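# Slide the held gear onto its shaft to mesh

## Task

The left hand is holding a gear a little above the top end of a shaft. Lower it onto that shaft until it sits fully down and is not tilted relative to the shaft, with its teeth engaging the two neighbouring gears. Forcing or wedging it with excessive push counts as failure.

## Robot and tools

Robot: two arms, left_arm (a left five-finger hand, holding the gear) and right_arm (a right hand). Bases sit near (-0.034, +0.328, 0) and (-0.026, -0.354, 0) m, nearly unrotated. A post stands on the floor behind them. Anything falling off the table, or left off it, fails the job. A loose object may occasionally get nudged by something.

Frames. Scene frame: origin at table height between the arms, +z up, +x out over the table, left_arm on the +y side. Reported hand positions (m), quaternions (wxyz) and velocities are in this frame and may be off by a few cm. Each hand has a hand point 0.05 m in front of the palm and 0.15 m out from the wrist flange: its +z runs along straight fingers, +y out of the palm, +x across the palm (away from the thumb on the right hand, toward the thumb on the left). Fingers extend 0.06-0.07 m past the point along +z, about 0.06 m behind it along -y. A wrist bracket on the little-finger side can collide with things.

The 28-number row (all values -1..1), one list covering both arms: left dx, dy, dz, rx, ry, rz; left little, ring, middle, index, thumb_bend, thumb_turn, force_limit, speed; then the same 14 for the right arm. The six pose numbers are offsets, not poses: measured from that arm's current Hand target, along the Hand target's own axes; 1.0 equals 0.6 m of travel or 180 degrees of turn; rx, ry, rz form one rotation vector. Sending zeros for an arm's six pose numbers requests no change. Finger values: +1 open/straight, -1 closed; thumb_turn -1 places the thumb opposite the fingers, +1 beside the palm. force_limit maps -1..+1 to roughly 0..10 N at the fingertip (0..15 N for the two thumb motors). speed grows from near zero at -1 to full at +0.48 and above. There is no 'leave unchanged' value for a hand: to keep the grip on the gear, resend the exact eight numbers last sent for that hand (if none were ever sent, use its hand_measured six values plus hand_force_limit and hand_speed). Opening any left finger would release the gear.

Tools.
execute_actions(actions, cameras): actions is a list of up to 15 actions, each a table of up to 15 rows of 28 numbers, one row per 1/30 s step; a short table repeats its last row. Every row of one action is an offset from the Hand target at that action's start, so repeating an offset keeps moving further. Images come only for an empty list or when cameras names them.
move(target, speed, blend, stop_force, zero, blocking, cameras): straight-line hand paths to target, which is one 28-number row or a list of up to 15 rows, all offsets from the same starting Hand targets (not chained). speed is m/s, 0.002-3.6, default 0.25 (turns at twice that in rad/s). blend (m) rounds corners in a list. stop_force (N, 3-120, same for both arms) ends an arm's path when its wrist sensor feels that much push against the motion; then the arm backs to just before the push and holds there. With stop_force every row must carry identical hand numbers, and turning moves make it unreliable. zero (default true) re-zeroes before the move. blocking=false returns early and cannot be combined with stop_force. Paths do not avoid obstacles; a move is refused if a wrist would pass too close to its base axis. The result adds a 'move:' line such as done, off_target, moving, held or fault, plus limits (paced = pose clipped, held = steps withheld).
wait(seconds, cameras): 0-3600 s, sends nothing new. stop(cameras): brakes a running move. zoom_image(camera, region): region [x0,y0,x1,y1] in pixels of that camera's latest image, at most 504x504. Cameras: cam_high, cam_low, cam_left_wrist, cam_right_wrist (672x504; wrist ones fisheye). show_instructions: shows reference pages. zero_wrist_force(arm): tares left_arm or right_arm's sensor. finished_scene(scene=1): ends the attempt irreversibly; the gear must stay seated without help.

Reading results. Hand target is the last commanded pose after clipping; the next offsets start from it. The hand often rests short of it; if so, send the remaining gap as an offset. Commanded orientation is limited to 32 degrees from the measured one per step. hand_measured, hand_stopped_by (moving, target, force, stalled, fault) and hand_load_n follow the motor order above; a lost grip shows as hand_load_n near 0. Wrist force/torque are in the end effector's axes, zeroed at scene start (so the held gear reads about zero). Joint torques are noisy and offset.

Cautions. Arms are stiff: commanding even slightly beyond a firm contact, such as the gear bottoming out, can trigger a fault stop lasting 10 s. Faults occur at roughly 150 N outside force or at joint contact torque limits (wrists only about 13-14.5 N m), or when a wrist lags its plan by 0.9 degrees. Lower the gear slowly with a small stop_force, keep it aligned to the shaft, rotate slightly if teeth block rather than forcing, and retract the target once contact is made. Avoid drops, releasing a moving part, hitting things or the other arm, fast swung loads and overloading fingers. Motors overheating (70 °C warning, 85 °C brake) come from sustained holding or pushing into unreachable poses.

Each tool is called as a command line: name --argument value for each argument, lists and objects as JSON in quotes; but a table of rows of numbers goes row by row, as --pt "numbers of a row", without its own name.

Reference images:

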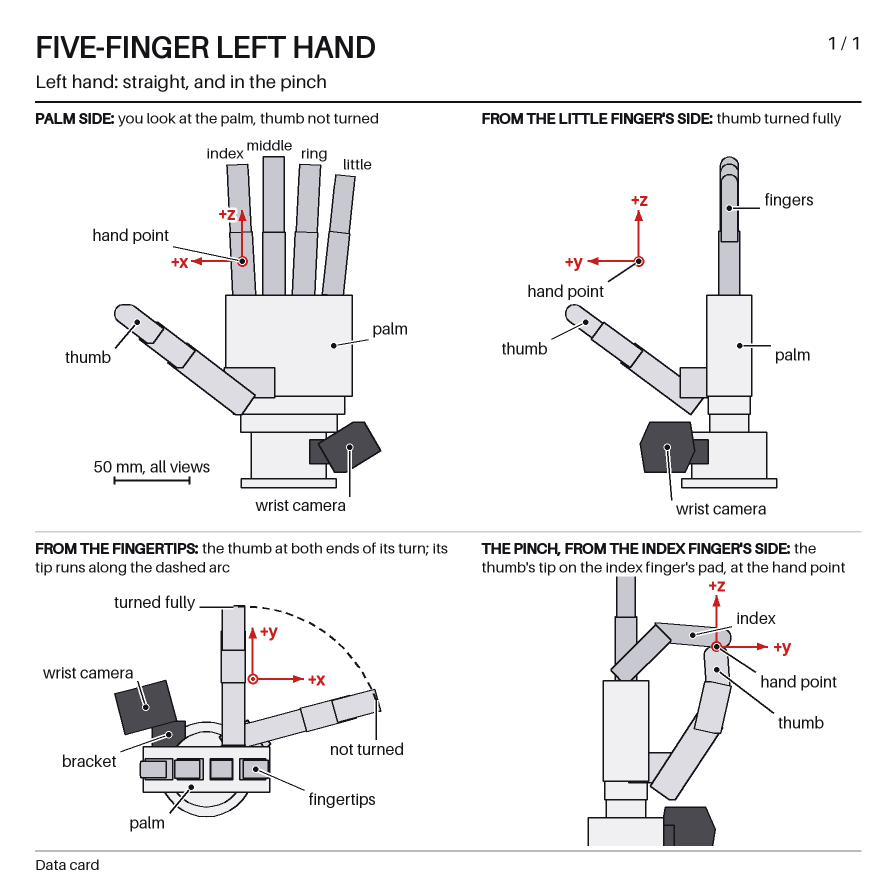

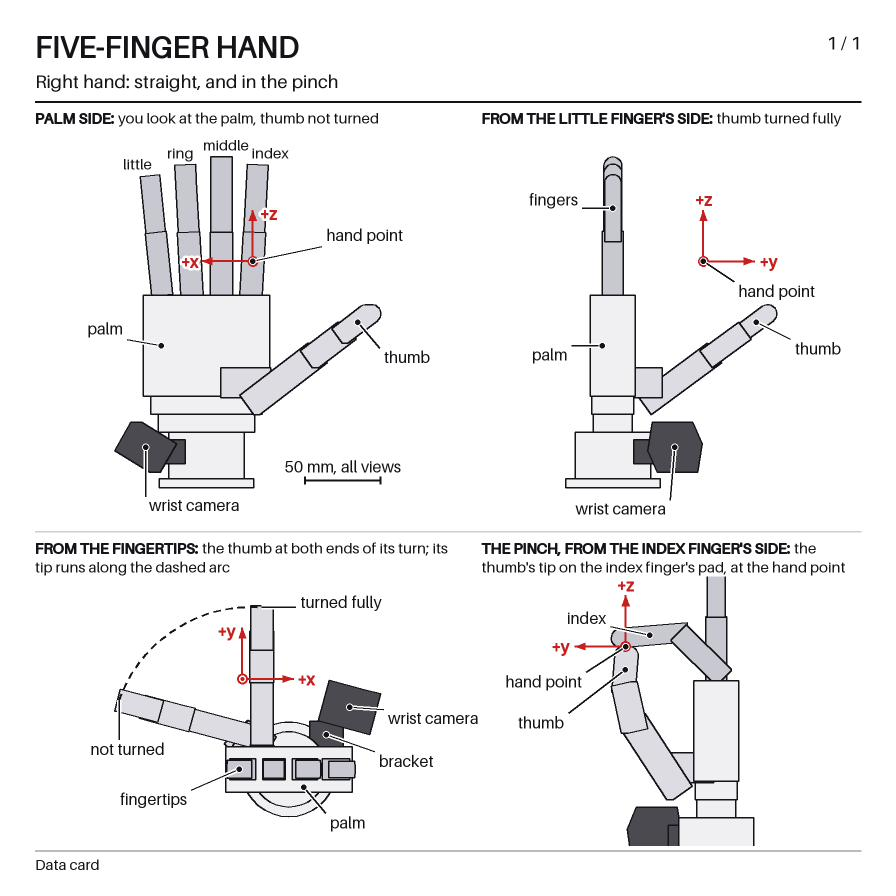

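## Session

execute_actions --actions '[]'

Scene clock: 0.00 s.
left_arm: end_effector_position=(+0.3910, +0.1503, +0.1657) hand_measured=(-1.000, -1.000, +0.040, +0.030, +0.032, -0.922) hand_load_n=(+0.0, +0.0, +12.0, +11.0, +3.0, +0.0) hand_stopped_by=(target, target, force, force, target, target) hand_force_limit=1.00 hand_speed=-0.90 end_effector_quat_wxyz=(-0.580, +0.795, -0.136, +0.116) | right_arm: end_effector_position=(+0.2473, -0.2380, +0.2097) hand_measured=(+1.000, +1.000, +1.000, +1.000, +1.000, +1.000) hand_load_n=(+0.0, +0.0, +0.0, +0.0, +0.0, +0.0) hand_stopped_by=(target, target, target, target, target, target) hand_force_limit=0.00 hand_speed=-0.80 end_effector_quat_wxyz=(+0.000, +0.012, +1.000, +0.000)
Joint positions: left_arm=[2.571 -1.73 -2.028 -1.57 -3.518 -2.249] | right_arm=[-0.316 -1.723 2.042 1.252 1.571 -1.887]
Joint velocities: within noise
Joint torques (N m): no reading
Motor temperatures (°C): left_arm=[27 28 25 29 36 33] | right_arm=[31 29 24 34 31 31]
Wrist force (N): no reading
Wrist torque (N m): no reading
Wrist force, peak (N): no reading
Hand target: left_arm +0.3910, +0.1503, +0.1657; -0.580, +0.795, -0.136, +0.116 | right_arm +0.2473, -0.2380, +0.2097; +0.000, +0.012, +1.000, +0.000

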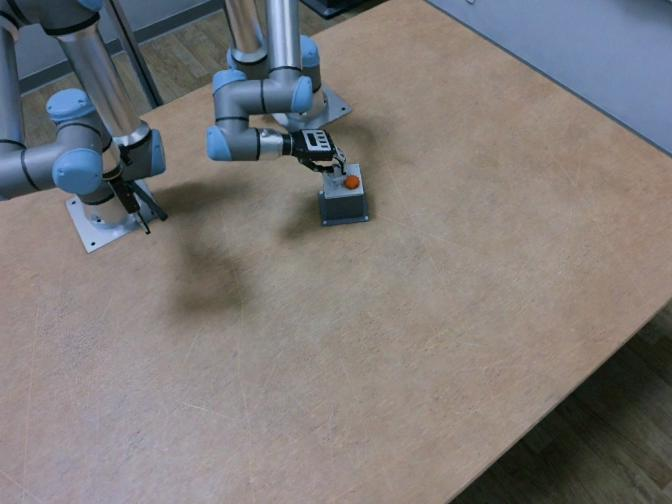

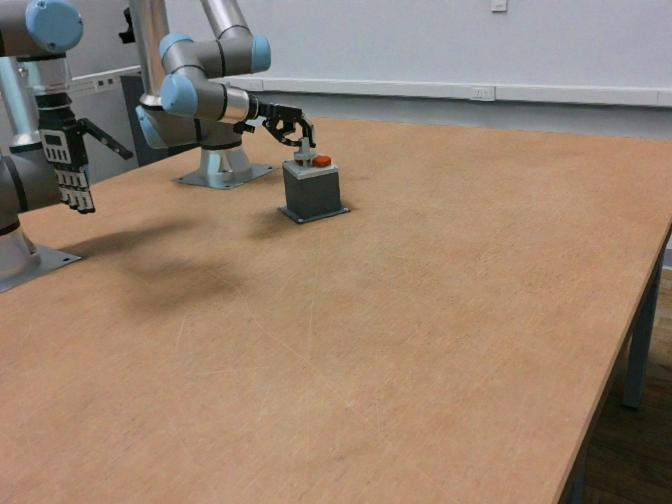

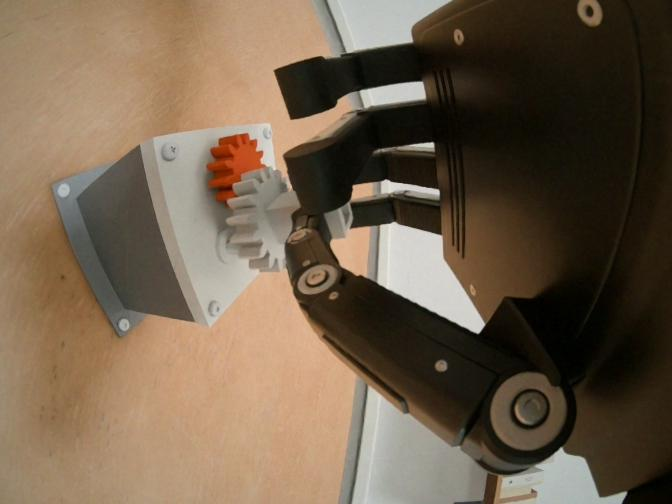

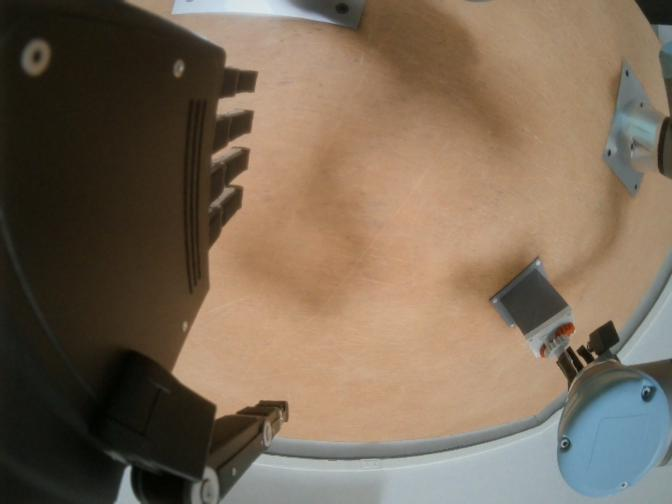

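zoom_image --camera "cam_left_wrist" --region '[130, 100, 370, 340]'

zoom_image --camera "cam_low" --region '[240, 80, 380, 240]'

zoom_image --camera "cam_high" --region '[270, 110, 400, 240]'

zoom_image --camera "cam_right_wrist" --region '[460, 240, 640, 420]'

Scaled by 2.100 from the camera's image (finer frame: 960x720).

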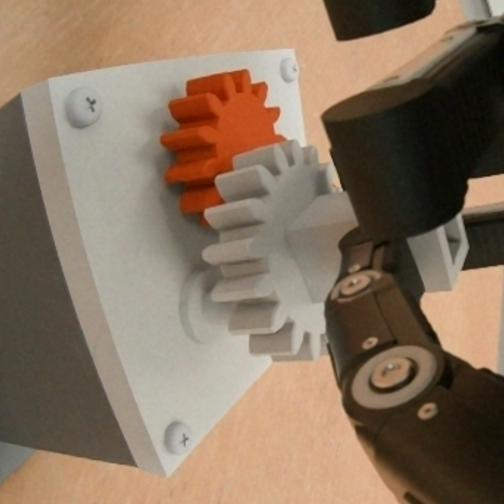

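Scaled by 3.150 from the camera's image (finer frame: 960x720).

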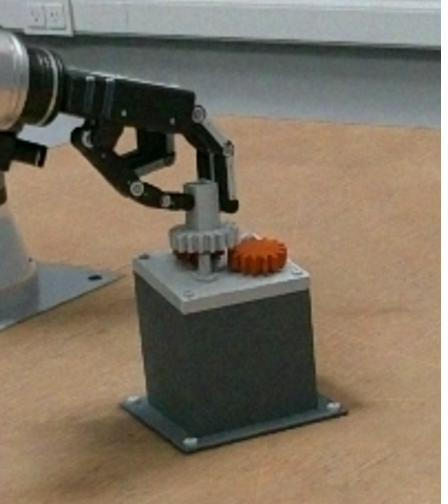

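Scaled by 3.877 from the camera's image (finer frame: 960x720).

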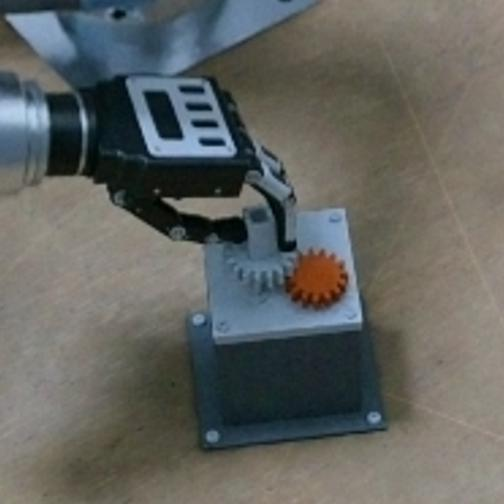

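Scaled by 2.800 from the camera's image (finer frame: 960x720).

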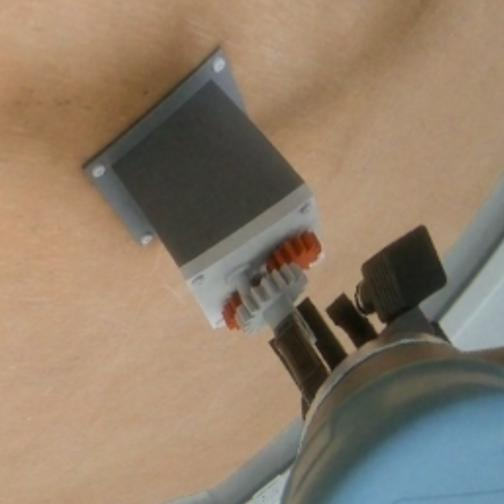

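zoom_image --camera "cam_low" --region '[280, 130, 350, 200]'

zoom_image --camera "cam_left_wrist" --region '[200, 130, 330, 290]'

zoom_image --camera "cam_high" --region '[315, 150, 375, 210]'

zoom_image --camera "cam_right_wrist" --region '[520, 300, 600, 380]'

Scaled by 7.200 from the camera's image (finer frame: 960x720).

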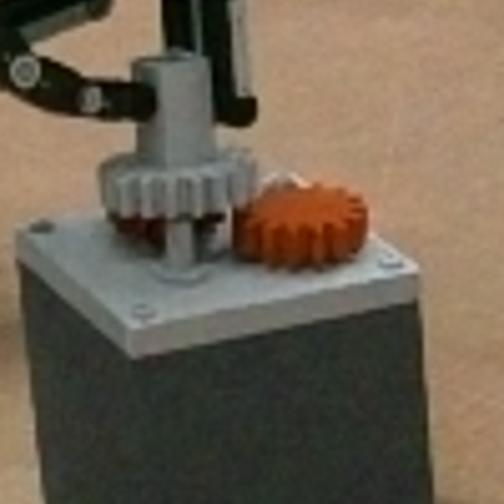

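Scaled by 3.150 from the camera's image (finer frame: 960x720).

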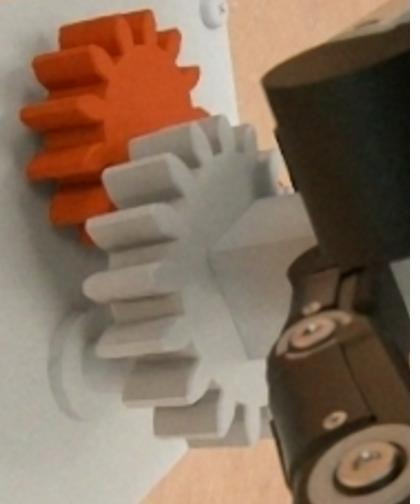

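Scaled by 8.400 from the camera's image (finer frame: 960x720).

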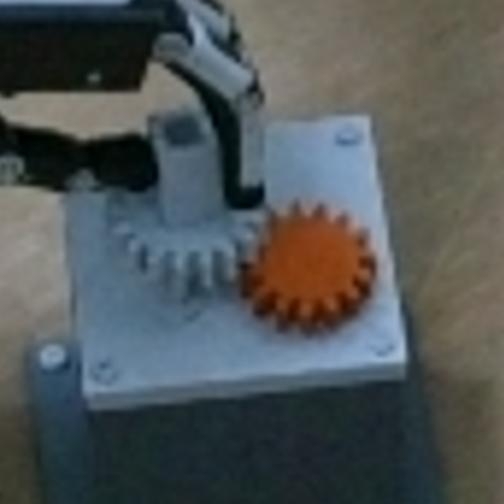

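Scaled by 6.300 from the camera's image (finer frame: 960x720).

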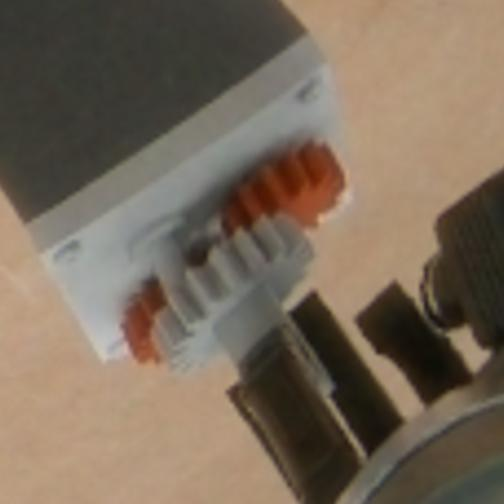

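move --pt "0 0 0 0 0 0 -1 -1 0.04 0.03 0.032 -0.922 1.0 -0.9 -0.42 0.073 0.05 -0.2197 0.0387 -0.1064 -1 -1 -1 -1 1 1 0 0" --pt "0 0 0 0 0 0 -1 -1 0.04 0.03 0.032 -0.922 1.0 -0.9 -0.428 0.445 0.127 -0.2197 0.0387 -0.1064 -1 -1 -1 -1 1 1 0 0" --speed 0.15 --cameras '["cam_right_wrist","cam_low"]'

Scene clock: 72.83 s.
left_arm: end_effector_position=(+0.3910, +0.1503, +0.1657) hand_measured=(-1.000, -1.000, +0.042, +0.030, +0.032, -0.922) hand_load_n=(+0.0, +0.0, +10.5, +11.0, +3.0, +0.0) hand_stopped_by=(target, target, force, force, target, target) hand_force_limit=1.00 hand_speed=-0.90 end_effector_quat_wxyz=(-0.580, +0.795, -0.136, +0.116) | right_arm: end_effector_position=(+0.5103, +0.0227, +0.1335) hand_measured=(-1.000, -1.000, -1.000, -1.000, +1.000, +1.000) hand_load_n=(+0.0, +0.0, +0.0, +0.0, +0.0, -0.5) hand_stopped_by=(target, target, target, target, target, target) hand_force_limit=0.00 hand_speed=0.00 end_effector_quat_wxyz=(-0.055, -0.152, +0.927, +0.337)
Joint positions: left_arm=[2.571 -1.73 -2.028 -1.57 -3.518 -2.249] | right_arm=[0.088 -0.695 1.141 1.337 0.901 -1.905]
Joint torques (N m): left_arm=[0.4 30.72 19.97 2.93 2.15 -0.23] | right_arm=[7.79 -38.22 -26.43 -0.09 -2.45 1.82]
Wrist force (N): left_arm=[0.3 0.2 -0.1] | right_arm=[-0.6 -1.6 0.2]
Wrist torque (N m): left_arm=[0.02 -0.04 0.01] | right_arm=[-0.17 0.11 -0.22]
Wrist force, peak (N): left_arm=[0.4 0.2 -0.2] | right_arm=[-0.1 -2.2 -0.6]
Hand target: left_arm +0.3910, +0.1503, +0.1657; -0.580, +0.795, -0.136, +0.116 | right_arm +0.5103, +0.0229, +0.1335; -0.055, -0.152, +0.927, +0.337
Off the commanded pose: left_arm 0.000 m, 0 deg | right_arm 0.000 m, 0 deg.
move: done
cam_right_wrist: T_world_to_cam=[[-0.44269, 0.59967, 0.66665, 0.12488], [0.86021, 0.07416, 0.50452, -0.50412], [0.25311, 0.7968, -0.54868, 0.04093]] pos_world=[0.47857, -0.07011, 0.19355]
Images, in order (width x height): cam_low 672x504, cam_right_wrist 672x504.

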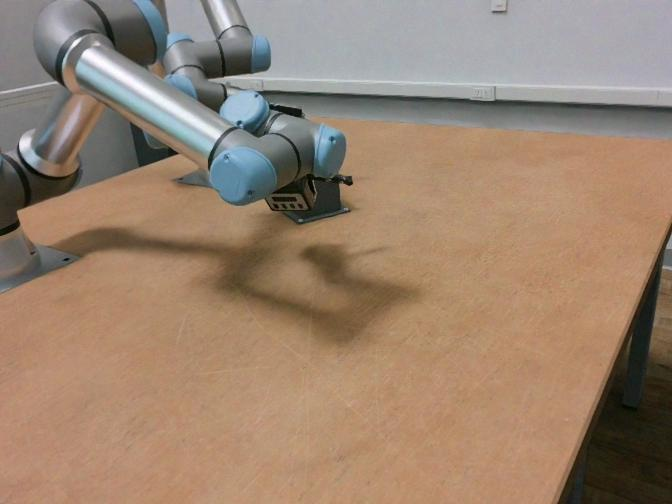

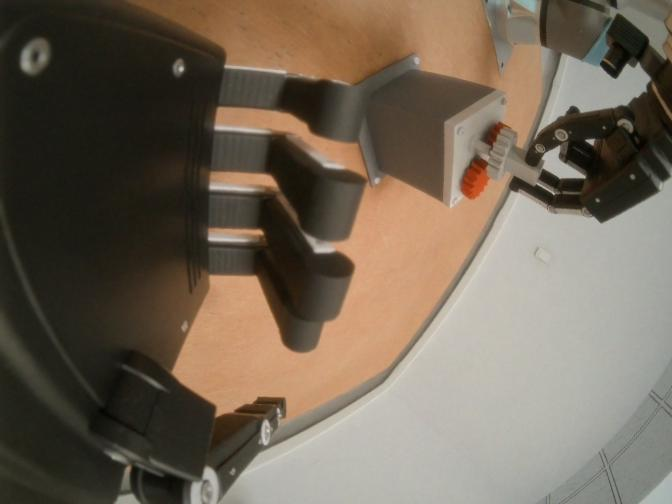

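zoom_image --camera "cam_right_wrist" --region '[430, 80, 560, 220]'

Scaled by 3.600 from the camera's image (finer frame: 960x720).

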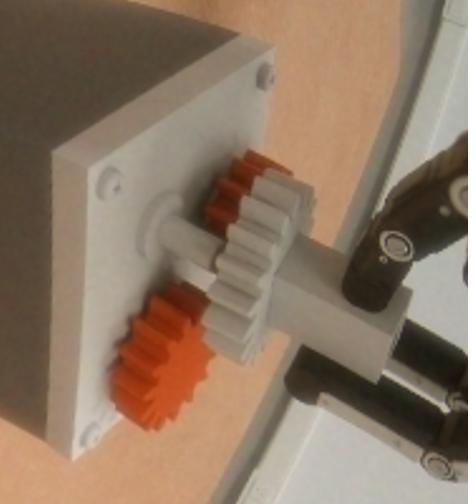

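zoom_image --camera "cam_right_wrist" --region '[465, 110, 550, 195]'

Scaled by 5.929 from the camera's image (finer frame: 960x720).

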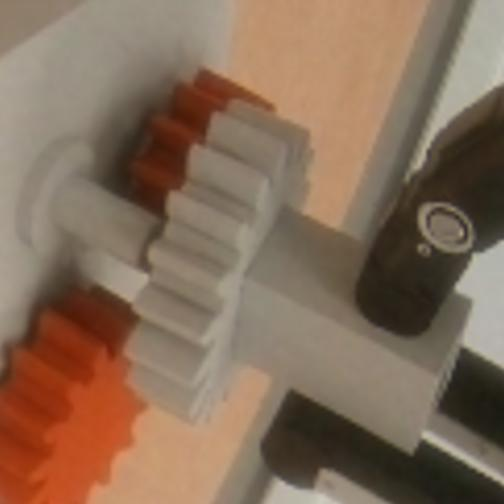

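zoom_image --camera "cam_right_wrist" --region '[350, 40, 520, 210]'

Scaled by 2.965 from the camera's image (finer frame: 960x720).

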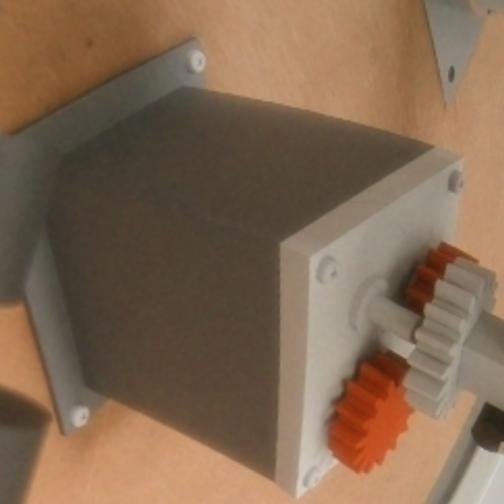

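execute_actions --actions '[]' --cameras '["cam_left_wrist","cam_right_wrist","cam_high"]'

zoom_image --camera "cam_left_wrist" --region '[200, 180, 290, 280]'

zoom_image --camera "cam_left_wrist" --region '[40, 100, 300, 350]'

Scene clock: 139.00 s.
left_arm: end_effector_position=(+0.3910, +0.1503, +0.1657) hand_measured=(-1.000, -1.000, +0.042, +0.030, +0.032, -0.922) hand_load_n=(+0.0, +0.0, +10.5, +11.0, +3.5, +0.0) hand_stopped_by=(target, target, force, force, target, target) hand_force_limit=1.00 hand_speed=-0.90 end_effector_quat_wxyz=(-0.580, +0.795, -0.136, +0.116) | right_arm: end_effector_position=(+0.5103, +0.0229, +0.1335) hand_measured=(-1.000, -1.000, -1.000, -1.000, +1.000, +1.000) hand_load_n=(+0.0, +0.0, +0.0, +0.0, +0.0, +0.0) hand_stopped_by=(target, target, target, target, target, target) hand_force_limit=0.00 hand_speed=0.00 end_effector_quat_wxyz=(-0.055, -0.152, +0.927, +0.337)
Joint positions: left_arm=[2.571 -1.73 -2.028 -1.57 -3.518 -2.249] | right_arm=[0.088 -0.695 1.141 1.337 0.901 -1.905]
Joint velocities: within noise
Joint torques (N m): left_arm=[0.8 32.02 21.19 3.06 2.45 -0.38] | right_arm=[7.13 -37.29 -26.64 -0.05 -2.47 1.95]
Motor temperatures (°C): left_arm=[26 28 25 29 36 33] | right_arm=[31 28 24 33 31 31]
Wrist force (N): left_arm=[0.2 -0.2 -0.1] | right_arm=[-0.6 -1.7 -0.2]
Wrist torque (N m): left_arm=[-0.02 -0.04 0.02] | right_arm=[-0.16 0.12 -0.23]
Wrist force, peak (N): left_arm=[0.3 0.1 -0.4] | right_arm=[-0.5 -1.9 -0.3]
Hand target: left_arm +0.3910, +0.1503, +0.1657; -0.580, +0.795, -0.136, +0.116 | right_arm +0.5103, +0.0229, +0.1335; -0.055, -0.152, +0.927, +0.337
Off the commanded pose: left_arm 0.000 m, 0 deg | right_arm 0.000 m, 0 deg.
camera_calibration:
cam_right_wrist: T_world_to_cam=[[-0.4426, 0.59978, 0.66661, 0.12477], [0.86025, 0.07417, 0.50444, -0.50423], [0.25311, 0.79672, -0.54879, 0.04076]] pos_world=[0.47867, -0.06991, 0.19355]
Images, in order (width x height): cam_high 672x504, cam_left_wrist 672x504, cam_right_wrist 672x504.

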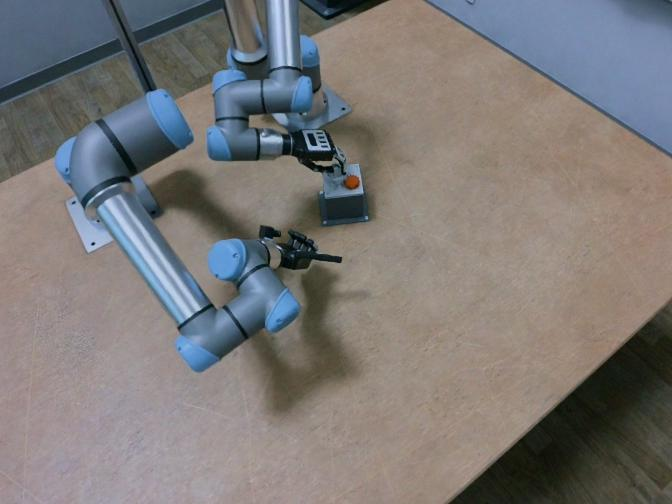

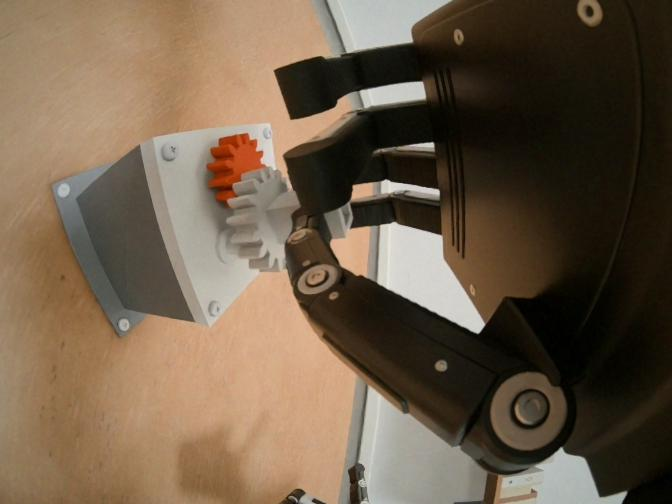

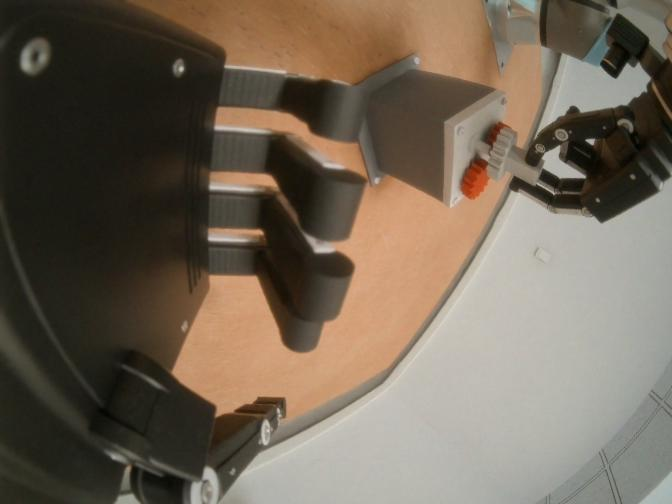

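Scaled by 5.040 from the camera's image (finer frame: 960x720).

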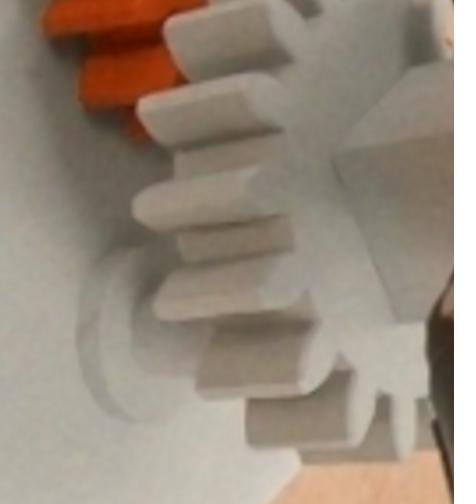

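Scaled by 1.938 from the camera's image (finer frame: 960x720).

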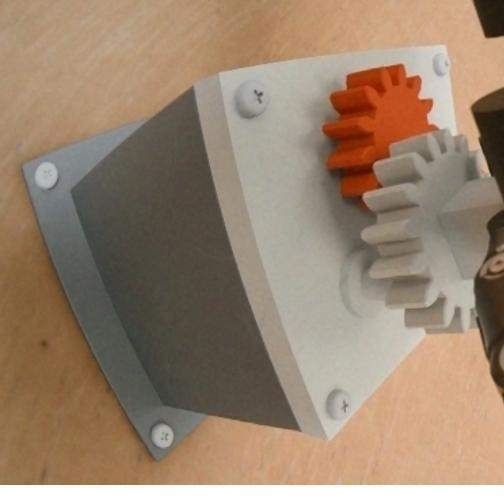

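zoom_image --camera "cam_left_wrist" --region '[220, 160, 310, 250]'

zoom_image --camera "cam_left_wrist" --region '[220, 200, 310, 290]'

zoom_image --camera "cam_high" --region '[315, 155, 365, 205]'

Scaled by 5.600 from the camera's image (finer frame: 960x720).

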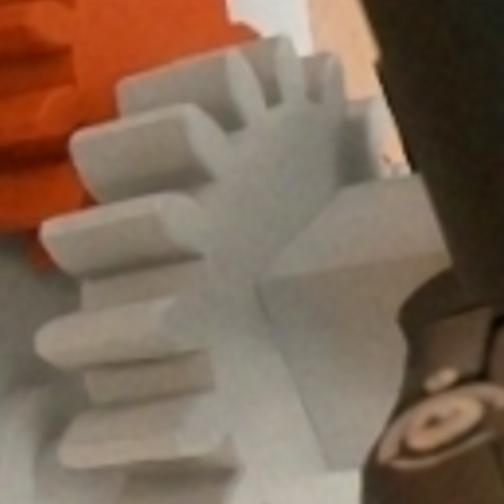

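Scaled by 5.600 from the camera's image (finer frame: 960x720).

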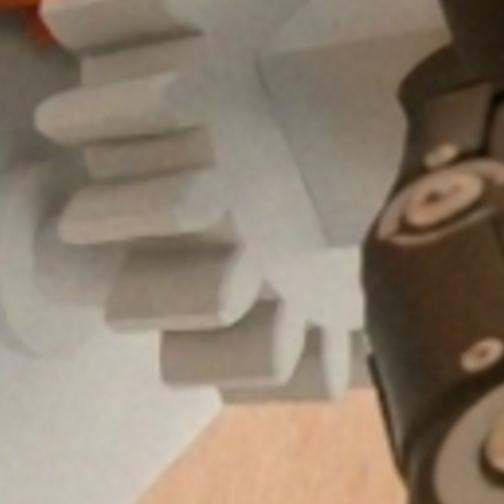

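Scaled by 10.080 from the camera's image (finer frame: 960x720).

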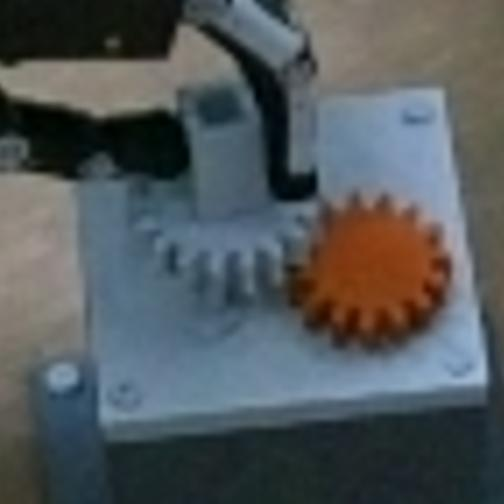

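move --target '[0.0011,-0.0397,-0.0125,0,0,0,-1,-1,0.04,0.03,0.032,-0.922,1.0,-0.9,0,0,0,0,0,0,-1,-1,-1,-1,1,1,0,0]' --speed 0.06 --cameras '["cam_left_wrist","cam_right_wrist","cam_low"]'

zoom_image --camera "cam_left_wrist" --region '[150, 130, 310, 290]'

zoom_image --camera "cam_right_wrist" --region '[450, 90, 570, 210]'

zoom_image --camera "cam_low" --region '[280, 130, 350, 200]'

Scene clock: 182.93 s.
left_arm: end_effector_position=(+0.3911, +0.1503, +0.1906) hand_measured=(-1.000, -1.000, +0.042, +0.030, +0.032, -0.922) hand_load_n=(+0.0, +0.0, +11.0, +11.0, +3.5, +0.0) hand_stopped_by=(target, target, force, force, target, target) hand_force_limit=1.00 hand_speed=-0.90 end_effector_quat_wxyz=(-0.580, +0.795, -0.136, +0.116) | right_arm: end_effector_position=(+0.5103, +0.0229, +0.1335) hand_measured=(-1.000, -1.000, -1.000, -1.000, +1.000, +1.000) hand_load_n=(+0.0, +0.5, +0.0, +0.0, +0.0, +0.0) hand_stopped_by=(target, target, target, target, target, target) hand_force_limit=0.00 hand_speed=0.00 end_effector_quat_wxyz=(-0.055, -0.152, +0.927, +0.337)
Joint positions: left_arm=[2.571 -1.695 -1.994 -1.639 -3.518 -2.248] | right_arm=[0.088 -0.695 1.141 1.337 0.901 -1.905]
Joint torques (N m): left_arm=[-6.11 33.29 31.57 -0.25 0.01 -2.2] | right_arm=[7.79 -37.19 -26.54 0.35 -2.22 1.82]
Wrist force (N): left_arm=[-0.1 0.0 -0.3] | right_arm=[-0.6 -1.6 0.0]
Wrist torque (N m): left_arm=[0.01 -0.01 -0.01] | right_arm=[-0.16 0.11 -0.22]
Wrist force, peak (N): left_arm=[0.5 0.1 -0.3] | right_arm=[-0.5 -2.0 0.0]
Hand target: left_arm +0.3910, +0.1502, +0.1906; -0.580, +0.795, -0.136, +0.116 | right_arm +0.5103, +0.0229, +0.1335; -0.055, -0.152, +0.927, +0.337
Off the commanded pose: left_arm 0.000 m, 0 deg | right_arm 0.000 m, 0 deg.
move: done
cam_left_wrist: T_world_to_cam=[[0.31162, 0.13274, 0.94089, -0.32733], [0.54023, -0.83934, -0.06051, -0.0832], [0.78169, 0.52715, -0.33327, -0.21087]] pos_world=[0.31179, 0.08478, 0.23267]
cam_right_wrist: T_world_to_cam=[[-0.4426, 0.59978, 0.66661, 0.12477], [0.86025, 0.07417, 0.50444, -0.50423], [0.25311, 0.79672, -0.54879, 0.04076]] pos_world=[0.47867, -0.06991, 0.19355]
Images, in order (width x height): cam_low 672x504, cam_left_wrist 672x504, cam_right_wrist 672x504.

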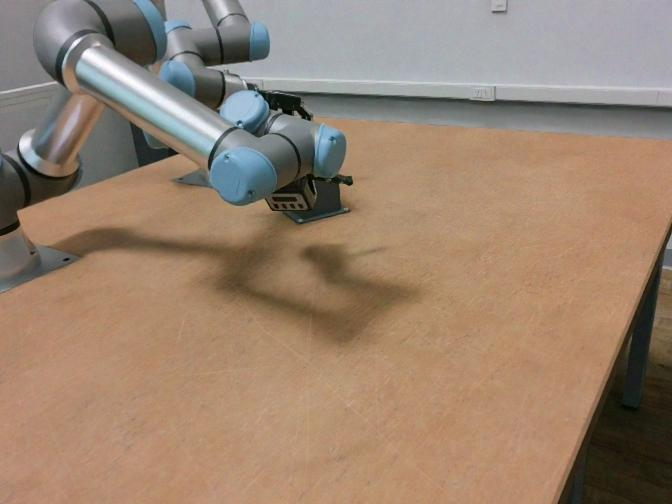

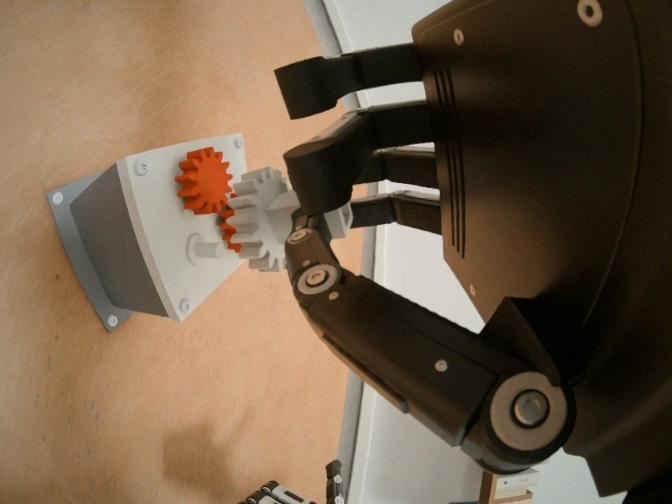

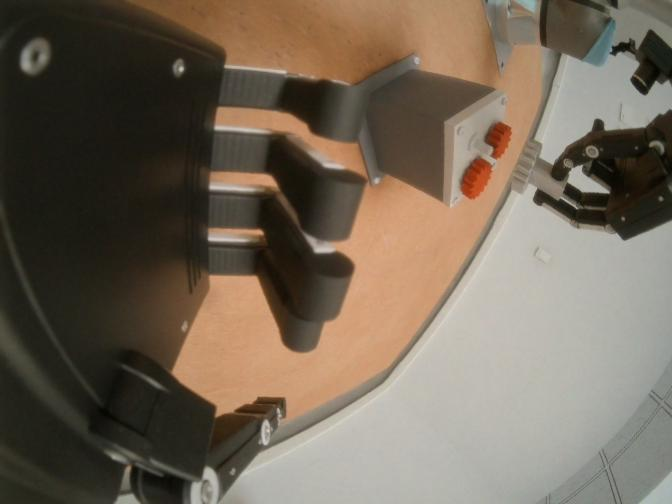

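Scaled by 3.150 from the camera's image (finer frame: 960x720).

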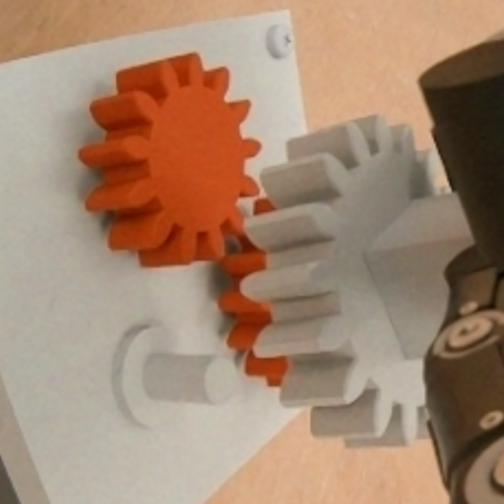

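Scaled by 4.200 from the camera's image (finer frame: 960x720).

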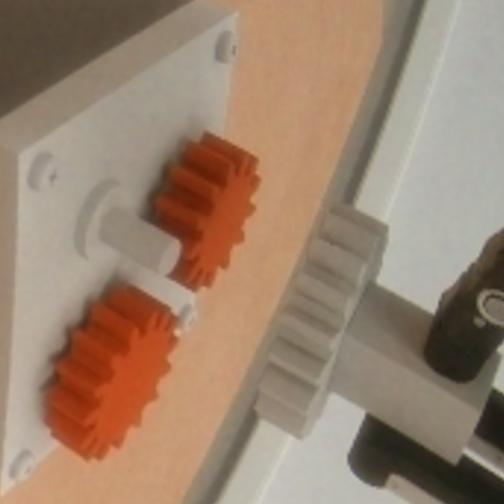

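Scaled by 7.200 from the camera's image (finer frame: 960x720).

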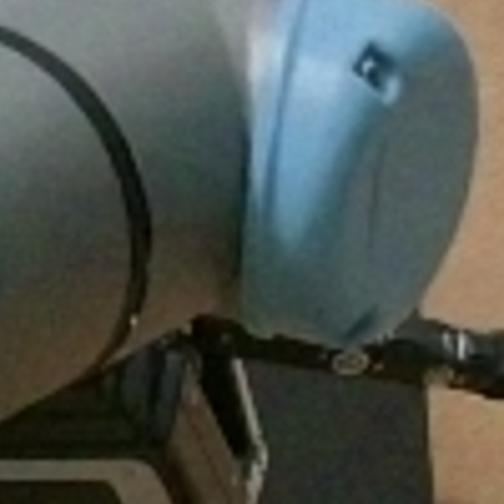

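zoom_image --camera "cam_left_wrist" --region '[100, 120, 260, 230]'

zoom_image --camera "cam_left_wrist" --region '[100, 220, 260, 330]'

zoom_image --camera "cam_left_wrist" --region '[30, 130, 150, 340]'

Scaled by 3.150 from the camera's image (finer frame: 960x720).

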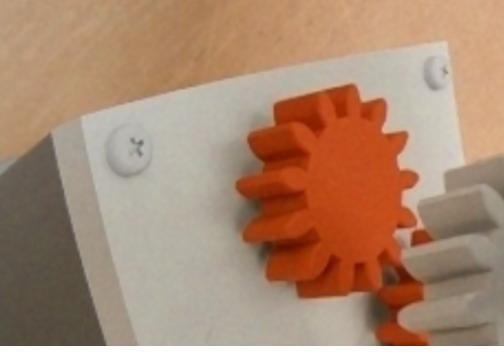

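Scaled by 3.150 from the camera's image (finer frame: 960x720).

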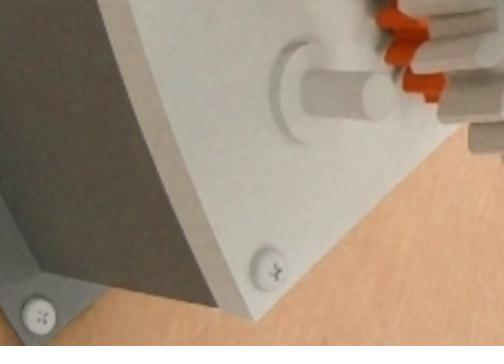

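Scaled by 2.400 from the camera's image (finer frame: 960x720).

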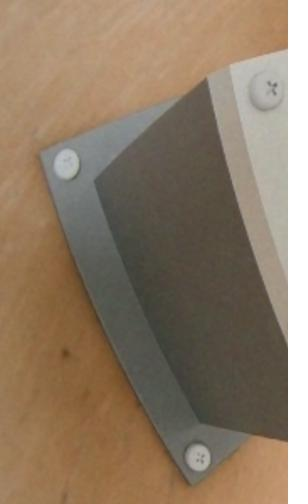

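zoom_image --camera "cam_left_wrist" --region '[255, 160, 375, 280]'

zoom_image --camera "cam_right_wrist" --region '[500, 120, 590, 210]'

zoom_image --camera "cam_right_wrist" --region '[435, 80, 525, 215]'

Scaled by 4.200 from the camera's image (finer frame: 960x720).

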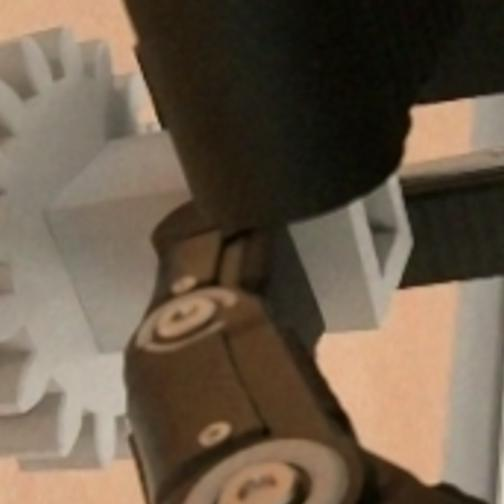

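Scaled by 5.600 from the camera's image (finer frame: 960x720).

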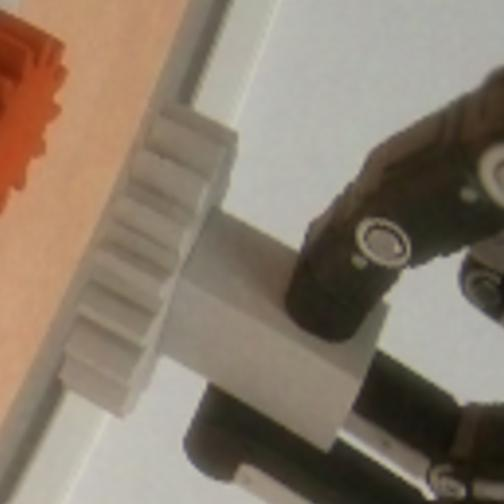

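Scaled by 3.733 from the camera's image (finer frame: 960x720).

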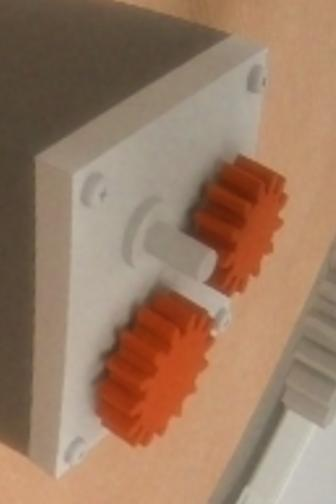

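move --target '[0.0278,0.0283,-0.0085,0.0054,-0.0123,0.0395,-1,-1,0.04,0.03,0.032,-0.922,1.0,-0.9,0,0,0,0,0,0,-1,-1,-1,-1,1,1,0,0]' --speed 0.05 --cameras '["cam_left_wrist","cam_right_wrist","cam_high"]'

zoom_image --camera "cam_left_wrist" --region '[170, 160, 300, 290]'

zoom_image --camera "cam_right_wrist" --region '[450, 100, 570, 220]'

Scene clock: 304.03 s.
left_arm: end_effector_position=(+0.4035, +0.1350, +0.1764) hand_measured=(-1.000, -1.000, +0.042, +0.030, +0.032, -0.922) hand_load_n=(+0.0, +0.0, +10.5, +11.5, +3.0, +0.0) hand_stopped_by=(target, target, force, force, target, target) hand_force_limit=1.00 hand_speed=-0.90 end_effector_quat_wxyz=(-0.595, +0.782, -0.173, +0.065) | right_arm: end_effector_position=(+0.5103, +0.0229, +0.1335) hand_measured=(-1.000, -1.000, -1.000, -1.000, +1.000, +1.000) hand_load_n=(+0.0, +0.0, +0.0, +0.0, +0.0, +0.0) hand_stopped_by=(target, target, target, target, target, target) hand_force_limit=0.00 hand_speed=0.00 end_effector_quat_wxyz=(-0.055, -0.152, +0.927, +0.337)
Joint positions: left_arm=[2.563 -1.798 -1.883 -1.771 -3.534 -2.241] | right_arm=[0.088 -0.695 1.141 1.337 0.901 -1.905]
Joint torques (N m): left_arm=[-12.75 20.71 31.03 -0.46 -0.5 -2.16] | right_arm=[7.26 -37.67 -27.18 2.63 -1.25 1.77]
Wrist force (N): left_arm=[0.4 0.1 -0.5] | right_arm=[-0.3 -1.8 0.0]
Wrist torque (N m): left_arm=[0.04 -0.06 -0.01] | right_arm=[-0.19 0.07 -0.21]
Wrist force, peak (N): left_arm=[0.7 0.1 -0.4] | right_arm=[-0.6 -2.0 0.2]
Hand target: left_arm +0.4035, +0.1349, +0.1764; -0.595, +0.782, -0.173, +0.065 | right_arm +0.5103, +0.0229, +0.1335; -0.055, -0.152, +0.927, +0.337
Off the commanded pose: left_arm 0.000 m, 0 deg | right_arm 0.000 m, 0 deg.
move: done
cam_left_wrist: T_world_to_cam=[[0.41845, 0.0761, 0.90504, -0.34502], [0.52663, -0.83219, -0.17352, -0.07918], [0.73997, 0.54924, -0.38831, -0.19355]] pos_world=[0.3293, 0.06667, 0.22336]
cam_right_wrist: T_world_to_cam=[[-0.4426, 0.59978, 0.66661, 0.12477], [0.86025, 0.07417, 0.50444, -0.50423], [0.25311, 0.79672, -0.54879, 0.04076]] pos_world=[0.47867, -0.06991, 0.19355]
Images, in order (width x height): cam_high 672x504, cam_left_wrist 672x504, cam_right_wrist 672x504.

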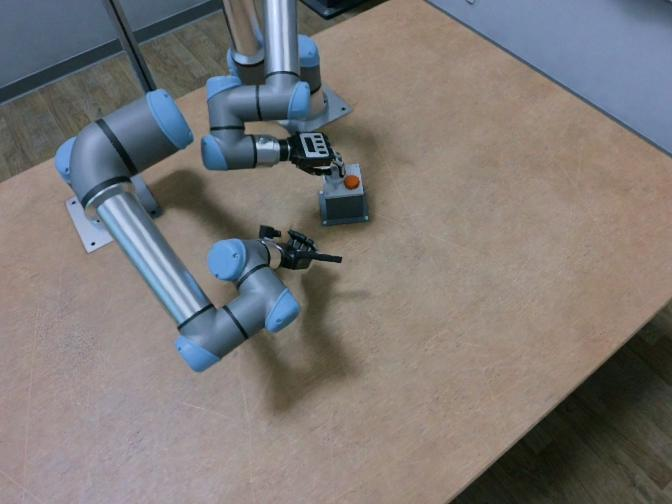

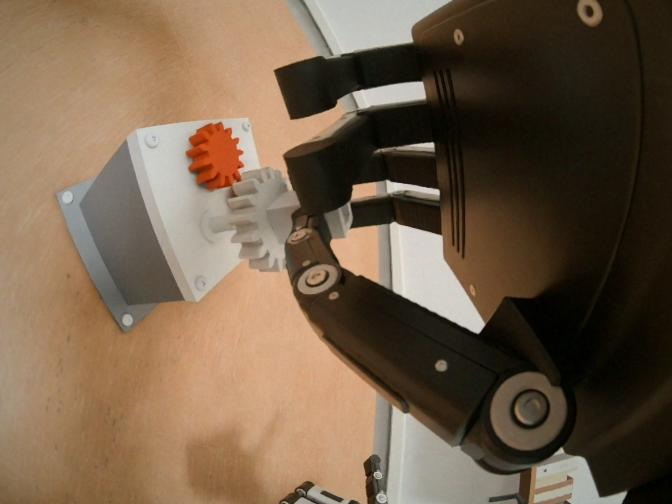

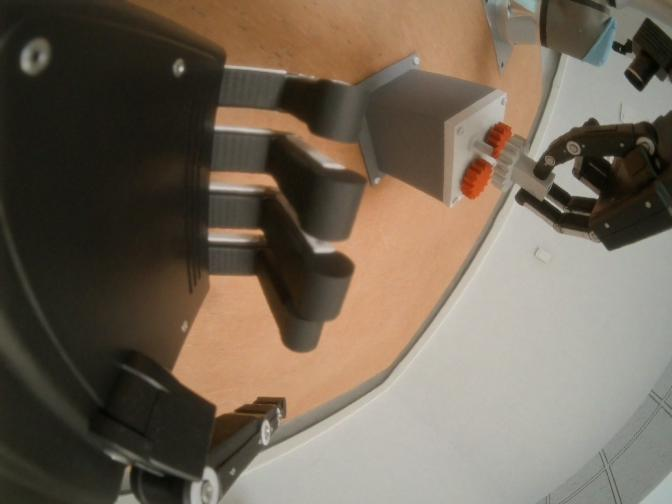

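Scaled by 3.877 from the camera's image (finer frame: 960x720).

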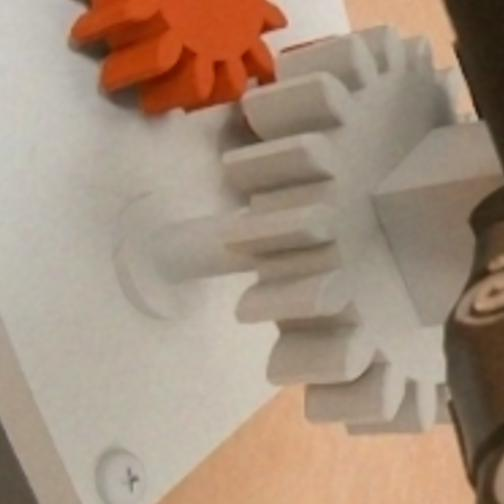

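Scaled by 4.200 from the camera's image (finer frame: 960x720).

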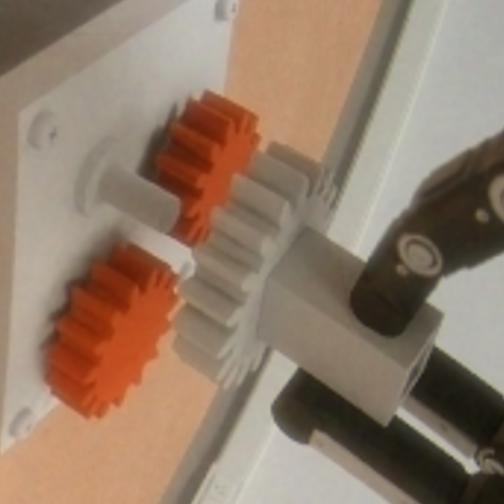

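zoom_image --camera "cam_right_wrist" --region '[465, 125, 515, 175]'

zoom_image --camera "cam_right_wrist" --region '[490, 125, 560, 205]'

zoom_image --camera "cam_left_wrist" --region '[190, 195, 250, 255]'

Scaled by 10.080 from the camera's image (finer frame: 960x720).

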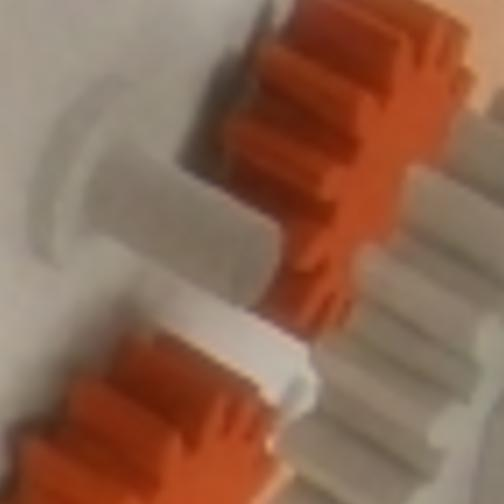

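Scaled by 6.300 from the camera's image (finer frame: 960x720).

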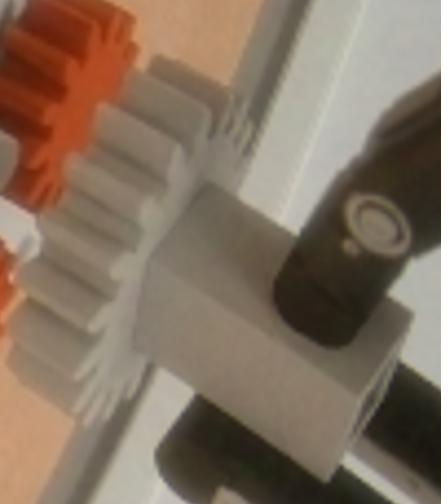

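Scaled by 8.400 from the camera's image (finer frame: 960x720).

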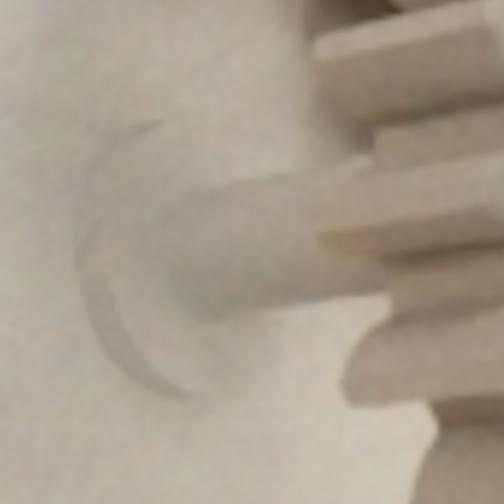

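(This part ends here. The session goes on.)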